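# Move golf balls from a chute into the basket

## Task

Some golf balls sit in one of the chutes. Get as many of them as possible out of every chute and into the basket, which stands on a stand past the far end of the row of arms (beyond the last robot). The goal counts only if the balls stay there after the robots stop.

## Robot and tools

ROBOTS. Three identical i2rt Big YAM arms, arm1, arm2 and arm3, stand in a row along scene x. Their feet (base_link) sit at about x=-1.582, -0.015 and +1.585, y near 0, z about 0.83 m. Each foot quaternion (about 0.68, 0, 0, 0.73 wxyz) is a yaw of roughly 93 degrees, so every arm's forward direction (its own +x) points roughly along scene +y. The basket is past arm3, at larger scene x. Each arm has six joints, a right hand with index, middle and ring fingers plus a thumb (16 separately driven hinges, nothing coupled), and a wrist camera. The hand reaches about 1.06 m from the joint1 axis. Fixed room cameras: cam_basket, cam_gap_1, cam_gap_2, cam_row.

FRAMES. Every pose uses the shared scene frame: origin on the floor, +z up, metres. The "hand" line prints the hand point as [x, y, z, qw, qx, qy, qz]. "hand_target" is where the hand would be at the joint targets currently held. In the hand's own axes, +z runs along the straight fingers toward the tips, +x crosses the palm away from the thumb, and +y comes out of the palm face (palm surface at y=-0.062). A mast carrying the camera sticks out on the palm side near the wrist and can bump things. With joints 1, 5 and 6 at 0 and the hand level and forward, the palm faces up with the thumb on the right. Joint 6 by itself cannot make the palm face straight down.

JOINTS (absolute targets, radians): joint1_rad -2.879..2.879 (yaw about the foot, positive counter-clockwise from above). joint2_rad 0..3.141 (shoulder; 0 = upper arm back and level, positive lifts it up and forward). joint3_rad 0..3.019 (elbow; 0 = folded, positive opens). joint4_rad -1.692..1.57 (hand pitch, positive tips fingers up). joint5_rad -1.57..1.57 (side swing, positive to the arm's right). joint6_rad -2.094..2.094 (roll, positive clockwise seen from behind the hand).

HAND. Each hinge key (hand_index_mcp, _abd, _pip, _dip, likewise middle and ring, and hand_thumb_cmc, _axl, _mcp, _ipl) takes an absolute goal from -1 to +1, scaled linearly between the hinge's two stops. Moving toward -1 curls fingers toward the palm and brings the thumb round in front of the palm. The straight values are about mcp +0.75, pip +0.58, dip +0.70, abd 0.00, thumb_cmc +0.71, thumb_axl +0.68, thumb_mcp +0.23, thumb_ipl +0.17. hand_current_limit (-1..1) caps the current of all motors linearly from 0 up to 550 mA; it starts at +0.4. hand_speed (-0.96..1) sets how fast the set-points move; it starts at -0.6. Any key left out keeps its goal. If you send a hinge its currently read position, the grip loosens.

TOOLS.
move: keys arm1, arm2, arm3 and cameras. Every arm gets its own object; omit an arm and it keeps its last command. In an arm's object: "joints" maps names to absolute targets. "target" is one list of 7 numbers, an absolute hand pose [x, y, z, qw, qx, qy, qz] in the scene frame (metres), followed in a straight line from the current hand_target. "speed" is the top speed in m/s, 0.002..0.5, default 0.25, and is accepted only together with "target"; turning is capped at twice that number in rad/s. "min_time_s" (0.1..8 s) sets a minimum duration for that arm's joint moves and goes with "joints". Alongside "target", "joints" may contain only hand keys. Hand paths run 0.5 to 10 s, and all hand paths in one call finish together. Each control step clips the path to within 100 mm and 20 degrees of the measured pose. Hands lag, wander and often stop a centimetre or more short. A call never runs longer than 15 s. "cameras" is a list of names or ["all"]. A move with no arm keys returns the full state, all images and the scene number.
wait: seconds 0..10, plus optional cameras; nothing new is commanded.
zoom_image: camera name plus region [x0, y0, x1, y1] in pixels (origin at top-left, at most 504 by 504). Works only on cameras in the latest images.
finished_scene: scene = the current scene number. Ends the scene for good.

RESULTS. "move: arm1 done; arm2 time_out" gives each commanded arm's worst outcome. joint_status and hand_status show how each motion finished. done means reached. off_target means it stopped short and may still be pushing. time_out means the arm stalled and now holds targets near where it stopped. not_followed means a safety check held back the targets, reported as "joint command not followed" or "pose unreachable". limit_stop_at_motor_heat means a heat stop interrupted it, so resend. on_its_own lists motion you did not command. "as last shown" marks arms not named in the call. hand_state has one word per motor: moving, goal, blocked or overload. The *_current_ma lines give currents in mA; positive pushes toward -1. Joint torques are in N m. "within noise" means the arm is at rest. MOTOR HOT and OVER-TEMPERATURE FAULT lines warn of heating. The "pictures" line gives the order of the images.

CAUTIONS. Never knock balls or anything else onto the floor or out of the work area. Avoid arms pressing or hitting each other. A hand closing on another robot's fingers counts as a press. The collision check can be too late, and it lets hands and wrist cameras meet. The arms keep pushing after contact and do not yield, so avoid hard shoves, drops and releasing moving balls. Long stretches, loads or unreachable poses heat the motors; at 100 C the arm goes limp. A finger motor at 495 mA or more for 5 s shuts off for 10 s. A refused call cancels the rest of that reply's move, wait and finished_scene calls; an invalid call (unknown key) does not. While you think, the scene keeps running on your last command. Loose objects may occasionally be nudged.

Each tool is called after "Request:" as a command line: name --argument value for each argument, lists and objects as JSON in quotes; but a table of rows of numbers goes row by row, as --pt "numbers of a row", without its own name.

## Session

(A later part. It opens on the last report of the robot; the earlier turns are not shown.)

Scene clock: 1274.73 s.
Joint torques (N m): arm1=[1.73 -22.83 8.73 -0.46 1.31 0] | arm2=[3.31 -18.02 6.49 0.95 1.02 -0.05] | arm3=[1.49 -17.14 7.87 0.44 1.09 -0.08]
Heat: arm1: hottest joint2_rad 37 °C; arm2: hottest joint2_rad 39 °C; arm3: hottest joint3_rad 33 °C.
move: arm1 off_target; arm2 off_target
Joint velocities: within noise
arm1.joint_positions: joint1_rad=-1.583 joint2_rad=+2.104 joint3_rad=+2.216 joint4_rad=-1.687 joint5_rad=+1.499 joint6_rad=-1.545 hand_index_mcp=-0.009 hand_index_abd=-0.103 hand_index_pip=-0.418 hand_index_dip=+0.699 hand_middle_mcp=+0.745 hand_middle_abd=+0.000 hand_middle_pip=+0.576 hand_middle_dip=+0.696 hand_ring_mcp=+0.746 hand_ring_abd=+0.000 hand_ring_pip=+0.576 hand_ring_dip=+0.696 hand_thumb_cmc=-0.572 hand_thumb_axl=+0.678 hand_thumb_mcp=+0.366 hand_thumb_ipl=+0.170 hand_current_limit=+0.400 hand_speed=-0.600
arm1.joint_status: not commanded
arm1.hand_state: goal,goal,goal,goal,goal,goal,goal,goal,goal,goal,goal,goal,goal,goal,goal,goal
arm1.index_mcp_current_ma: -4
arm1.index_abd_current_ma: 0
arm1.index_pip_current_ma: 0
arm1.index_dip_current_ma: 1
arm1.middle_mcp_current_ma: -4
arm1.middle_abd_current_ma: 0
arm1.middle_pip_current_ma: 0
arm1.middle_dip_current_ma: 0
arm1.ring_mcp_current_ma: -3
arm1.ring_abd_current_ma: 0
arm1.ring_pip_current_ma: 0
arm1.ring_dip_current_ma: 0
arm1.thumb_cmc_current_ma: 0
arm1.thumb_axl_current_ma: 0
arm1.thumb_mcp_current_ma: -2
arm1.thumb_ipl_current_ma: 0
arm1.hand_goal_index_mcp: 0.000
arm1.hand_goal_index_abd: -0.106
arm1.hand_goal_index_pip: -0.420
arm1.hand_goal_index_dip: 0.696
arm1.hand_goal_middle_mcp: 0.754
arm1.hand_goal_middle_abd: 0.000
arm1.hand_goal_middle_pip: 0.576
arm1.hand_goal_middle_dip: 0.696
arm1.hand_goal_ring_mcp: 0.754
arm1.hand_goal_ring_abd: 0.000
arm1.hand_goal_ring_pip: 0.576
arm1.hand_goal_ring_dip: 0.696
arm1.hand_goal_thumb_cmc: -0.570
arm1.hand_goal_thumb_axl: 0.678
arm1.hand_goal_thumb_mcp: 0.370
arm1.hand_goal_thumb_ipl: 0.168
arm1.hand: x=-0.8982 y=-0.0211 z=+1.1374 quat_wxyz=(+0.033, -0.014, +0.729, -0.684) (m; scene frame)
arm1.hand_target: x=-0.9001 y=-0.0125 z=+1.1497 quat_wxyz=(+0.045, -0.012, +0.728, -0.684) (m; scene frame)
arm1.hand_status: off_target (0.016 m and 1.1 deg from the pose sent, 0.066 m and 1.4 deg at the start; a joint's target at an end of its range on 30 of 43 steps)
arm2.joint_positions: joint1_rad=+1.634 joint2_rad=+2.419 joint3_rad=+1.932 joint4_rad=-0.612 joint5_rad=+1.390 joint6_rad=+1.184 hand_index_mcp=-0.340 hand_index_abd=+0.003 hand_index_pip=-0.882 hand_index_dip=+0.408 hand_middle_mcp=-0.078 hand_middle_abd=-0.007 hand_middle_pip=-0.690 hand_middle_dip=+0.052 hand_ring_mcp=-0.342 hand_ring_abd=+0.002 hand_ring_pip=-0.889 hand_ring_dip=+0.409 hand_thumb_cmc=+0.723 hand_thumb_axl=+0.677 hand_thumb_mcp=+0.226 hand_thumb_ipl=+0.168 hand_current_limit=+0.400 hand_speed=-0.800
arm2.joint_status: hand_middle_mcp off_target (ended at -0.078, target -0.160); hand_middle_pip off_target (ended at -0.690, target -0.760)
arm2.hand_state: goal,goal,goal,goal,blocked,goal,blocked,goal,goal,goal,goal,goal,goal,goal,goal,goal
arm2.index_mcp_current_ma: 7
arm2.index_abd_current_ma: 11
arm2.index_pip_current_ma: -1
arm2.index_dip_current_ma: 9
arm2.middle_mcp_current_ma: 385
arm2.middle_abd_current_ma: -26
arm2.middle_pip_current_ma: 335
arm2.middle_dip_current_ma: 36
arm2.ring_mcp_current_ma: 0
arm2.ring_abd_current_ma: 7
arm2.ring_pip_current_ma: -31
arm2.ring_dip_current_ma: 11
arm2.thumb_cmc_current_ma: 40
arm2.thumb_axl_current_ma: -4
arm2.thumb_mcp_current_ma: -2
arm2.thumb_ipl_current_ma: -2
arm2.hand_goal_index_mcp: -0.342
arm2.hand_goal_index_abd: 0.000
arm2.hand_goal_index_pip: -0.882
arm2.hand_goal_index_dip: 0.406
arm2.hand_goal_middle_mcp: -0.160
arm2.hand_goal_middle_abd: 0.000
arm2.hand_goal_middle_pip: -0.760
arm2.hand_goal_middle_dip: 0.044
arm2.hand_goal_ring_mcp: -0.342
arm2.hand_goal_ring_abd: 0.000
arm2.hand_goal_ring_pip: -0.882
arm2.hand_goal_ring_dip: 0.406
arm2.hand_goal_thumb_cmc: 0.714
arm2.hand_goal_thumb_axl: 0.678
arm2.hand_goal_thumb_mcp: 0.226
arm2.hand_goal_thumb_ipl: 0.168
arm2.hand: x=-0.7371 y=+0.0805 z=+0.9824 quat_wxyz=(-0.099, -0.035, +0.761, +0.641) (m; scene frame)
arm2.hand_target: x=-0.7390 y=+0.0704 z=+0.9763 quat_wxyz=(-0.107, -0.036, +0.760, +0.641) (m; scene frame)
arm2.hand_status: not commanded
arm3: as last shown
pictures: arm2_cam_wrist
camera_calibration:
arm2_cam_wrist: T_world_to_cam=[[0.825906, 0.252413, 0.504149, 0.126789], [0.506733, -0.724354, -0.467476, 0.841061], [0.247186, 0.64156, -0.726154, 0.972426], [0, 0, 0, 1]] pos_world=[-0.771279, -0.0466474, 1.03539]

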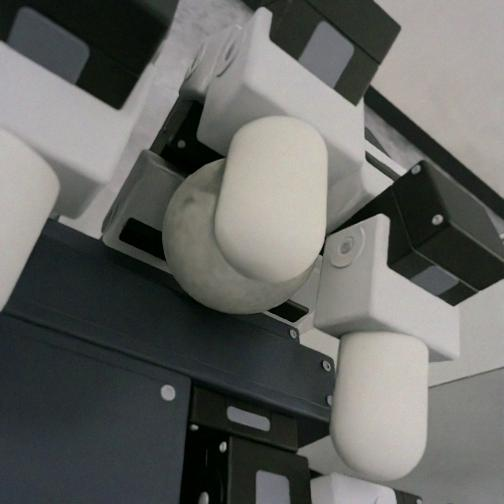

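Request:
move --arm1 '{"joints":{"joint1_rad":-1.40,"joint2_rad":1.3,"joint3_rad":1.2,"joint4_rad":-1.35,"joint6_rad":-1.56,"hand_speed":-0.4,"hand_index_mcp":0.144,"hand_index_pip":-0.812,"hand_thumb_mcp":0.34},"min_time_s":3}' --arm2 '{"joints":{"joint2_rad":1.85,"joint3_rad":1.95,"joint4_rad":-1.16},"min_time_s":3}'

Request:
move --arm1 '{"joints":{"joint1_rad":-0.8,"joint2_rad":1.3,"joint3_rad":1.65,"joint4_rad":-1.6,"joint5_rad":-0.4,"joint6_rad":0.5},"min_time_s":6}' --arm2 '{"joints":{"joint1_rad":-1.45,"joint2_rad":1.7,"joint3_rad":1.75,"joint4_rad":0.2,"joint5_rad":0,"joint6_rad":0.12},"min_time_s":6}'

Request:
move --arm1 '{"joints":{"joint1_rad":0.028,"joint2_rad":1.2,"joint3_rad":1.15,"joint4_rad":-1.47,"joint5_rad":-1.522,"joint6_rad":1.63},"min_time_s":4}' --arm2 '{"joints":{"joint1_rad":-1.490,"joint2_rad":2.2,"joint3_rad":1.70,"joint4_rad":0.65,"joint6_rad":0.113},"min_time_s":4}' --cameras '["arm2_cam_wrist"]'

Request:
move --arm1 '{"joints":{"joint2_rad":1.77,"joint3_rad":1.38,"joint4_rad":-1.16},"min_time_s":3}' --arm2 '{"joints":{"joint2_rad":2.369,"joint3_rad":1.676,"joint4_rad":0.82},"min_time_s":3}'

Request:
move --arm1 '{"joints":{"joint2_rad":1.888,"joint3_rad":1.27,"joint4_rad":-0.942},"min_time_s":3}' --arm2 '{"joints":{"hand_speed":-0.85,"hand_middle_mcp":0.2,"hand_middle_pip":-0.5,"hand_middle_dip":0.3}}' --cameras '["arm2_cam_wrist"]'

Scene clock: 1283.70 s.
Joint torques (N m): arm1=[2.32 -11.05 8.77 0.85 1.29 -0.15] | arm2=[3.49 -16.67 8.34 0.16 0.98 -0.06] | arm3=[1.44 -17.2 7.86 0.43 1.09 -0.09]
Heat: arm1: hottest joint2_rad 37 °C; arm2: hottest joint2_rad 39 °C; arm3: hottest joint3_rad 33 °C.
move: arm1 done; arm2 done
Joint velocities: within noise
arm1.joint_positions: joint1_rad=-1.417 joint2_rad=+1.315 joint3_rad=+1.197 joint4_rad=-1.364 joint5_rad=+1.499 joint6_rad=-1.550 hand_index_mcp=+0.134 hand_index_abd=-0.103 hand_index_pip=-0.806 hand_index_dip=+0.699 hand_middle_mcp=+0.745 hand_middle_abd=+0.000 hand_middle_pip=+0.576 hand_middle_dip=+0.696 hand_ring_mcp=+0.746 hand_ring_abd=+0.000 hand_ring_pip=+0.576 hand_ring_dip=+0.696 hand_thumb_cmc=-0.572 hand_thumb_axl=+0.678 hand_thumb_mcp=+0.341 hand_thumb_ipl=+0.170 hand_current_limit=+0.400 hand_speed=-0.400
arm1.joint_status: all done
arm1.hand_state: goal,goal,goal,goal,goal,goal,goal,goal,goal,goal,goal,goal,goal,goal,goal,goal
arm1.index_mcp_current_ma: -5
arm1.index_abd_current_ma: 0
arm1.index_pip_current_ma: 2
arm1.index_dip_current_ma: 1
arm1.middle_mcp_current_ma: -4
arm1.middle_abd_current_ma: 0
arm1.middle_pip_current_ma: 0
arm1.middle_dip_current_ma: 0
arm1.ring_mcp_current_ma: -3
arm1.ring_abd_current_ma: 0
arm1.ring_pip_current_ma: 0
arm1.ring_dip_current_ma: 0
arm1.thumb_cmc_current_ma: 0
arm1.thumb_axl_current_ma: 0
arm1.thumb_mcp_current_ma: 0
arm1.thumb_ipl_current_ma: 0
arm1.hand_goal_index_mcp: 0.144
arm1.hand_goal_index_abd: -0.106
arm1.hand_goal_index_pip: -0.812
arm1.hand_goal_index_dip: 0.696
arm1.hand_goal_middle_mcp: 0.754
arm1.hand_goal_middle_abd: 0.000
arm1.hand_goal_middle_pip: 0.576
arm1.hand_goal_middle_dip: 0.696
arm1.hand_goal_ring_mcp: 0.754
arm1.hand_goal_ring_abd: 0.000
arm1.hand_goal_ring_pip: 0.576
arm1.hand_goal_ring_dip: 0.696
arm1.hand_goal_thumb_cmc: -0.570
arm1.hand_goal_thumb_axl: 0.678
arm1.hand_goal_thumb_mcp: 0.340
arm1.hand_goal_thumb_ipl: 0.168
arm1.hand: x=-1.1464 y=+0.0327 z=+1.1423 quat_wxyz=(+0.122, -0.045, +0.727, -0.674) (m; scene frame)
arm1.hand_target: x=-1.1458 y=+0.0399 z=+1.1496 quat_wxyz=(+0.135, -0.044, +0.726, -0.673) (m; scene frame)
arm1.hand_status: not commanded
arm2.joint_positions: joint1_rad=+1.634 joint2_rad=+1.880 joint3_rad=+1.932 joint4_rad=-1.154 joint5_rad=+1.390 joint6_rad=+1.184 hand_index_mcp=-0.340 hand_index_abd=+0.003 hand_index_pip=-0.882 hand_index_dip=+0.408 hand_middle_mcp=-0.078 hand_middle_abd=-0.007 hand_middle_pip=-0.690 hand_middle_dip=+0.052 hand_ring_mcp=-0.342 hand_ring_abd=+0.002 hand_ring_pip=-0.889 hand_ring_dip=+0.409 hand_thumb_cmc=+0.723 hand_thumb_axl=+0.677 hand_thumb_mcp=+0.226 hand_thumb_ipl=+0.168 hand_current_limit=+0.400 hand_speed=-0.800
arm2.joint_status: all done
arm2.hand_state: goal,goal,goal,goal,blocked,goal,blocked,goal,goal,goal,goal,goal,goal,goal,goal,goal
arm2.index_mcp_current_ma: 7
arm2.index_abd_current_ma: 11
arm2.index_pip_current_ma: -1
arm2.index_dip_current_ma: 9
arm2.middle_mcp_current_ma: 385
arm2.middle_abd_current_ma: -26
arm2.middle_pip_current_ma: 335
arm2.middle_dip_current_ma: 36
arm2.ring_mcp_current_ma: 0
arm2.ring_abd_current_ma: 7
arm2.ring_pip_current_ma: -31
arm2.ring_dip_current_ma: 11
arm2.thumb_cmc_current_ma: 40
arm2.thumb_axl_current_ma: -4
arm2.thumb_mcp_current_ma: -2
arm2.thumb_ipl_current_ma: -2
arm2.hand_goal_index_mcp: -0.342
arm2.hand_goal_index_abd: 0.000
arm2.hand_goal_index_pip: -0.882
arm2.hand_goal_index_dip: 0.406
arm2.hand_goal_middle_mcp: -0.160
arm2.hand_goal_middle_abd: 0.000
arm2.hand_goal_middle_pip: -0.760
arm2.hand_goal_middle_dip: 0.044
arm2.hand_goal_ring_mcp: -0.342
arm2.hand_goal_ring_abd: 0.000
arm2.hand_goal_ring_pip: -0.882
arm2.hand_goal_ring_dip: 0.406
arm2.hand_goal_thumb_cmc: 0.714
arm2.hand_goal_thumb_axl: 0.678
arm2.hand_goal_thumb_mcp: 0.226
arm2.hand_goal_thumb_ipl: 0.168
arm2.hand: x=-0.6275 y=+0.0934 z=+1.3205 quat_wxyz=(-0.098, -0.036, +0.761, +0.641) (m; scene frame)
arm2.hand_target: x=-0.6170 y=+0.0863 z=+1.3447 quat_wxyz=(-0.119, -0.025, +0.759, +0.639) (m; scene frame)
arm2.hand_status: not commanded
arm3: as last shown
pictures: none

Scene clock: 1290.43 s.
Joint torques (N m): arm1=[2.2 -11.58 13.35 0.32 -0.43 -0.05] | arm2=[2.43 -17.61 7.9 2.67 -0.15 -0.24] | arm3=[1.44 -17.14 7.9 0.4 1.09 -0.09]
Heat: arm1: hottest joint2_rad 37 °C; arm2: hottest joint2_rad 38 °C; arm3: hottest joint2_rad 32 °C.
move: arm1 done; arm2 done
Joint velocities: within noise
arm1.joint_positions: joint1_rad=-0.815 joint2_rad=+1.315 joint3_rad=+1.594 joint4_rad=-1.589 joint5_rad=-0.398 joint6_rad=+0.490 hand_index_mcp=+0.148 hand_index_abd=-0.104 hand_index_pip=-0.807 hand_index_dip=+0.699 hand_middle_mcp=+0.752 hand_middle_abd=+0.000 hand_middle_pip=+0.576 hand_middle_dip=+0.696 hand_ring_mcp=+0.752 hand_ring_abd=+0.000 hand_ring_pip=+0.576 hand_ring_dip=+0.696 hand_thumb_cmc=-0.569 hand_thumb_axl=+0.678 hand_thumb_mcp=+0.338 hand_thumb_ipl=+0.169 hand_current_limit=+0.400 hand_speed=-0.400
arm1.joint_status: all done
arm1.hand_state: goal,goal,goal,goal,goal,goal,goal,goal,goal,goal,goal,goal,goal,goal,goal,goal
arm1.index_mcp_current_ma: 1
arm1.index_abd_current_ma: 0
arm1.index_pip_current_ma: 2
arm1.index_dip_current_ma: 1
arm1.middle_mcp_current_ma: 0
arm1.middle_abd_current_ma: 0
arm1.middle_pip_current_ma: 0
arm1.middle_dip_current_ma: 0
arm1.ring_mcp_current_ma: 0
arm1.ring_abd_current_ma: 0
arm1.ring_pip_current_ma: 0
arm1.ring_dip_current_ma: 0
arm1.thumb_cmc_current_ma: 0
arm1.thumb_axl_current_ma: 0
arm1.thumb_mcp_current_ma: 0
arm1.thumb_ipl_current_ma: 0
arm1.hand_goal_index_mcp: 0.144
arm1.hand_goal_index_abd: -0.106
arm1.hand_goal_index_pip: -0.812
arm1.hand_goal_index_dip: 0.696
arm1.hand_goal_middle_mcp: 0.754
arm1.hand_goal_middle_abd: 0.000
arm1.hand_goal_middle_pip: 0.576
arm1.hand_goal_middle_dip: 0.696
arm1.hand_goal_ring_mcp: 0.754
arm1.hand_goal_ring_abd: 0.000
arm1.hand_goal_ring_pip: 0.576
arm1.hand_goal_ring_dip: 0.696
arm1.hand_goal_thumb_cmc: -0.570
arm1.hand_goal_thumb_axl: 0.678
arm1.hand_goal_thumb_mcp: 0.340
arm1.hand_goal_thumb_ipl: 0.168
arm1.hand: x=-1.2667 y=+0.4704 z=+1.2234 quat_wxyz=(-0.173, +0.538, +0.811, +0.149) (m; scene frame)
arm1.hand_target: x=-1.2729 y=+0.4747 z=+1.2560 quat_wxyz=(-0.172, +0.529, +0.812, +0.176) (m; scene frame)
arm1.hand_status: not commanded
arm2.joint_positions: joint1_rad=-1.457 joint2_rad=+1.742 joint3_rad=+1.750 joint4_rad=+0.178 joint5_rad=+0.001 joint6_rad=+0.130 hand_index_mcp=-0.341 hand_index_abd=+0.003 hand_index_pip=-0.882 hand_index_dip=+0.408 hand_middle_mcp=-0.078 hand_middle_abd=-0.007 hand_middle_pip=-0.690 hand_middle_dip=+0.052 hand_ring_mcp=-0.341 hand_ring_abd=+0.002 hand_ring_pip=-0.889 hand_ring_dip=+0.409 hand_thumb_cmc=+0.723 hand_thumb_axl=+0.677 hand_thumb_mcp=+0.226 hand_thumb_ipl=+0.168 hand_current_limit=+0.400 hand_speed=-0.800
arm2.joint_status: all done
arm2.hand_state: goal,goal,goal,goal,blocked,goal,blocked,goal,goal,goal,goal,goal,goal,goal,goal,goal
arm2.index_mcp_current_ma: 6
arm2.index_abd_current_ma: 11
arm2.index_pip_current_ma: -1
arm2.index_dip_current_ma: 9
arm2.middle_mcp_current_ma: 385
arm2.middle_abd_current_ma: -27
arm2.middle_pip_current_ma: 335
arm2.middle_dip_current_ma: 36
arm2.ring_mcp_current_ma: 3
arm2.ring_abd_current_ma: 7
arm2.ring_pip_current_ma: -31
arm2.ring_dip_current_ma: 11
arm2.thumb_cmc_current_ma: 40
arm2.thumb_axl_current_ma: -4
arm2.thumb_mcp_current_ma: -2
arm2.thumb_ipl_current_ma: -2
arm2.hand_goal_index_mcp: -0.342
arm2.hand_goal_index_abd: 0.000
arm2.hand_goal_index_pip: -0.882
arm2.hand_goal_index_dip: 0.406
arm2.hand_goal_middle_mcp: -0.160
arm2.hand_goal_middle_abd: 0.000
arm2.hand_goal_middle_pip: -0.760
arm2.hand_goal_middle_dip: 0.044
arm2.hand_goal_ring_mcp: -0.342
arm2.hand_goal_ring_abd: 0.000
arm2.hand_goal_ring_pip: -0.882
arm2.hand_goal_ring_dip: 0.406
arm2.hand_goal_thumb_cmc: 0.714
arm2.hand_goal_thumb_axl: 0.678
arm2.hand_goal_thumb_mcp: 0.226
arm2.hand_goal_thumb_ipl: 0.168
arm2.hand: x=+0.7524 y=+0.0680 z=+1.4432 quat_wxyz=(+0.456, +0.447, +0.463, +0.614) (m; scene frame)
arm2.hand_target: x=+0.7282 y=+0.0702 z=+1.4793 quat_wxyz=(+0.469, +0.426, +0.449, +0.630) (m; scene frame)
arm2.hand_status: not commanded
arm3: as last shown
pictures: none

Scene clock: 1295.13 s.
Joint torques (N m): arm1=[2.14 -9.82 8.64 0.65 -1.34 0.02] | arm2=[0.62 -18.32 7.1 2.65 -0.15 -0.25] | arm3=[1.44 -17.2 7.87 0.43 1.09 -0.09]
Heat: arm1: hottest joint2_rad 37 °C; arm2: hottest joint2_rad 38 °C; arm3: hottest joint2_rad 32 °C.
move: arm1 done; arm2 done
Joint velocities: within noise
arm1.joint_positions: joint1_rad=+0.013 joint2_rad=+1.217 joint3_rad=+1.147 joint4_rad=-1.483 joint5_rad=-1.519 joint6_rad=+1.619 hand_index_mcp=+0.143 hand_index_abd=-0.104 hand_index_pip=-0.807 hand_index_dip=+0.699 hand_middle_mcp=+0.746 hand_middle_abd=+0.000 hand_middle_pip=+0.576 hand_middle_dip=+0.696 hand_ring_mcp=+0.747 hand_ring_abd=+0.000 hand_ring_pip=+0.576 hand_ring_dip=+0.696 hand_thumb_cmc=-0.568 hand_thumb_axl=+0.678 hand_thumb_mcp=+0.338 hand_thumb_ipl=+0.169 hand_current_limit=+0.400 hand_speed=-0.400
arm1.joint_status: all done
arm1.hand_state: goal,goal,goal,goal,goal,goal,goal,goal,goal,goal,goal,goal,goal,goal,goal,goal
arm1.index_mcp_current_ma: 0
arm1.index_abd_current_ma: 0
arm1.index_pip_current_ma: 2
arm1.index_dip_current_ma: 1
arm1.middle_mcp_current_ma: -4
arm1.middle_abd_current_ma: 0
arm1.middle_pip_current_ma: 0
arm1.middle_dip_current_ma: 0
arm1.ring_mcp_current_ma: -3
arm1.ring_abd_current_ma: 0
arm1.ring_pip_current_ma: 0
arm1.ring_dip_current_ma: 0
arm1.thumb_cmc_current_ma: 0
arm1.thumb_axl_current_ma: 0
arm1.thumb_mcp_current_ma: 0
arm1.thumb_ipl_current_ma: 0
arm1.hand_goal_index_mcp: 0.144
arm1.hand_goal_index_abd: -0.106
arm1.hand_goal_index_pip: -0.812
arm1.hand_goal_index_dip: 0.696
arm1.hand_goal_middle_mcp: 0.754
arm1.hand_goal_middle_abd: 0.000
arm1.hand_goal_middle_pip: 0.576
arm1.hand_goal_middle_dip: 0.696
arm1.hand_goal_ring_mcp: 0.754
arm1.hand_goal_ring_abd: 0.000
arm1.hand_goal_ring_pip: 0.576
arm1.hand_goal_ring_dip: 0.696
arm1.hand_goal_thumb_cmc: -0.570
arm1.hand_goal_thumb_axl: 0.678
arm1.hand_goal_thumb_mcp: 0.340
arm1.hand_goal_thumb_ipl: 0.168
arm1.hand: x=-1.7814 y=+0.3955 z=+1.1481 quat_wxyz=(-0.452, +0.501, +0.528, -0.516) (m; scene frame)
arm1.hand_target: x=-1.7859 y=+0.3910 z=+1.1544 quat_wxyz=(-0.455, +0.491, +0.536, -0.515) (m; scene frame)
arm1.hand_status: not commanded
arm2.joint_positions: joint1_rad=-1.476 joint2_rad=+2.194 joint3_rad=+1.698 joint4_rad=+0.628 joint5_rad=+0.001 joint6_rad=+0.123 hand_index_mcp=-0.341 hand_index_abd=+0.003 hand_index_pip=-0.882 hand_index_dip=+0.408 hand_middle_mcp=-0.078 hand_middle_abd=-0.007 hand_middle_pip=-0.690 hand_middle_dip=+0.052 hand_ring_mcp=-0.341 hand_ring_abd=+0.002 hand_ring_pip=-0.889 hand_ring_dip=+0.409 hand_thumb_cmc=+0.723 hand_thumb_axl=+0.677 hand_thumb_mcp=+0.226 hand_thumb_ipl=+0.168 hand_current_limit=+0.400 hand_speed=-0.800
arm2.joint_status: all done
arm2.hand_state: goal,goal,goal,goal,blocked,goal,blocked,goal,goal,goal,goal,goal,goal,goal,goal,goal
arm2.index_mcp_current_ma: 5
arm2.index_abd_current_ma: 11
arm2.index_pip_current_ma: -1
arm2.index_dip_current_ma: 9
arm2.middle_mcp_current_ma: 385
arm2.middle_abd_current_ma: -27
arm2.middle_pip_current_ma: 335
arm2.middle_dip_current_ma: 36
arm2.ring_mcp_current_ma: 3
arm2.ring_abd_current_ma: 7
arm2.ring_pip_current_ma: -31
arm2.ring_dip_current_ma: 11
arm2.thumb_cmc_current_ma: 40
arm2.thumb_axl_current_ma: -4
arm2.thumb_mcp_current_ma: -2
arm2.thumb_ipl_current_ma: -2
arm2.hand_goal_index_mcp: -0.342
arm2.hand_goal_index_abd: 0.000
arm2.hand_goal_index_pip: -0.882
arm2.hand_goal_index_dip: 0.406
arm2.hand_goal_middle_mcp: -0.160
arm2.hand_goal_middle_abd: 0.000
arm2.hand_goal_middle_pip: -0.760
arm2.hand_goal_middle_dip: 0.044
arm2.hand_goal_ring_mcp: -0.342
arm2.hand_goal_ring_abd: 0.000
arm2.hand_goal_ring_pip: -0.882
arm2.hand_goal_ring_dip: 0.406
arm2.hand_goal_thumb_cmc: 0.714
arm2.hand_goal_thumb_axl: 0.678
arm2.hand_goal_thumb_mcp: 0.226
arm2.hand_goal_thumb_ipl: 0.168
arm2.hand: x=+0.8538 y=+0.0686 z=+1.1512 quat_wxyz=(+0.454, +0.464, +0.475, +0.594) (m; scene frame)
arm2.hand_target: x=+0.8537 y=+0.0573 z=+1.1522 quat_wxyz=(+0.464, +0.461, +0.469, +0.594) (m; scene frame)
arm2.hand_status: not commanded
arm3: as last shown
pictures: arm2_cam_wrist
camera_calibration:
arm2_cam_wrist: T_world_to_cam=[[0.069163, -0.866624, 0.494145, -0.534849], [-0.593724, -0.433813, -0.677715, 1.2668], [0.801691, -0.246513, -0.544539, 0.0878097], [0, 0, 0, 1]] pos_world=[0.718727, 0.10769, 1.17064]

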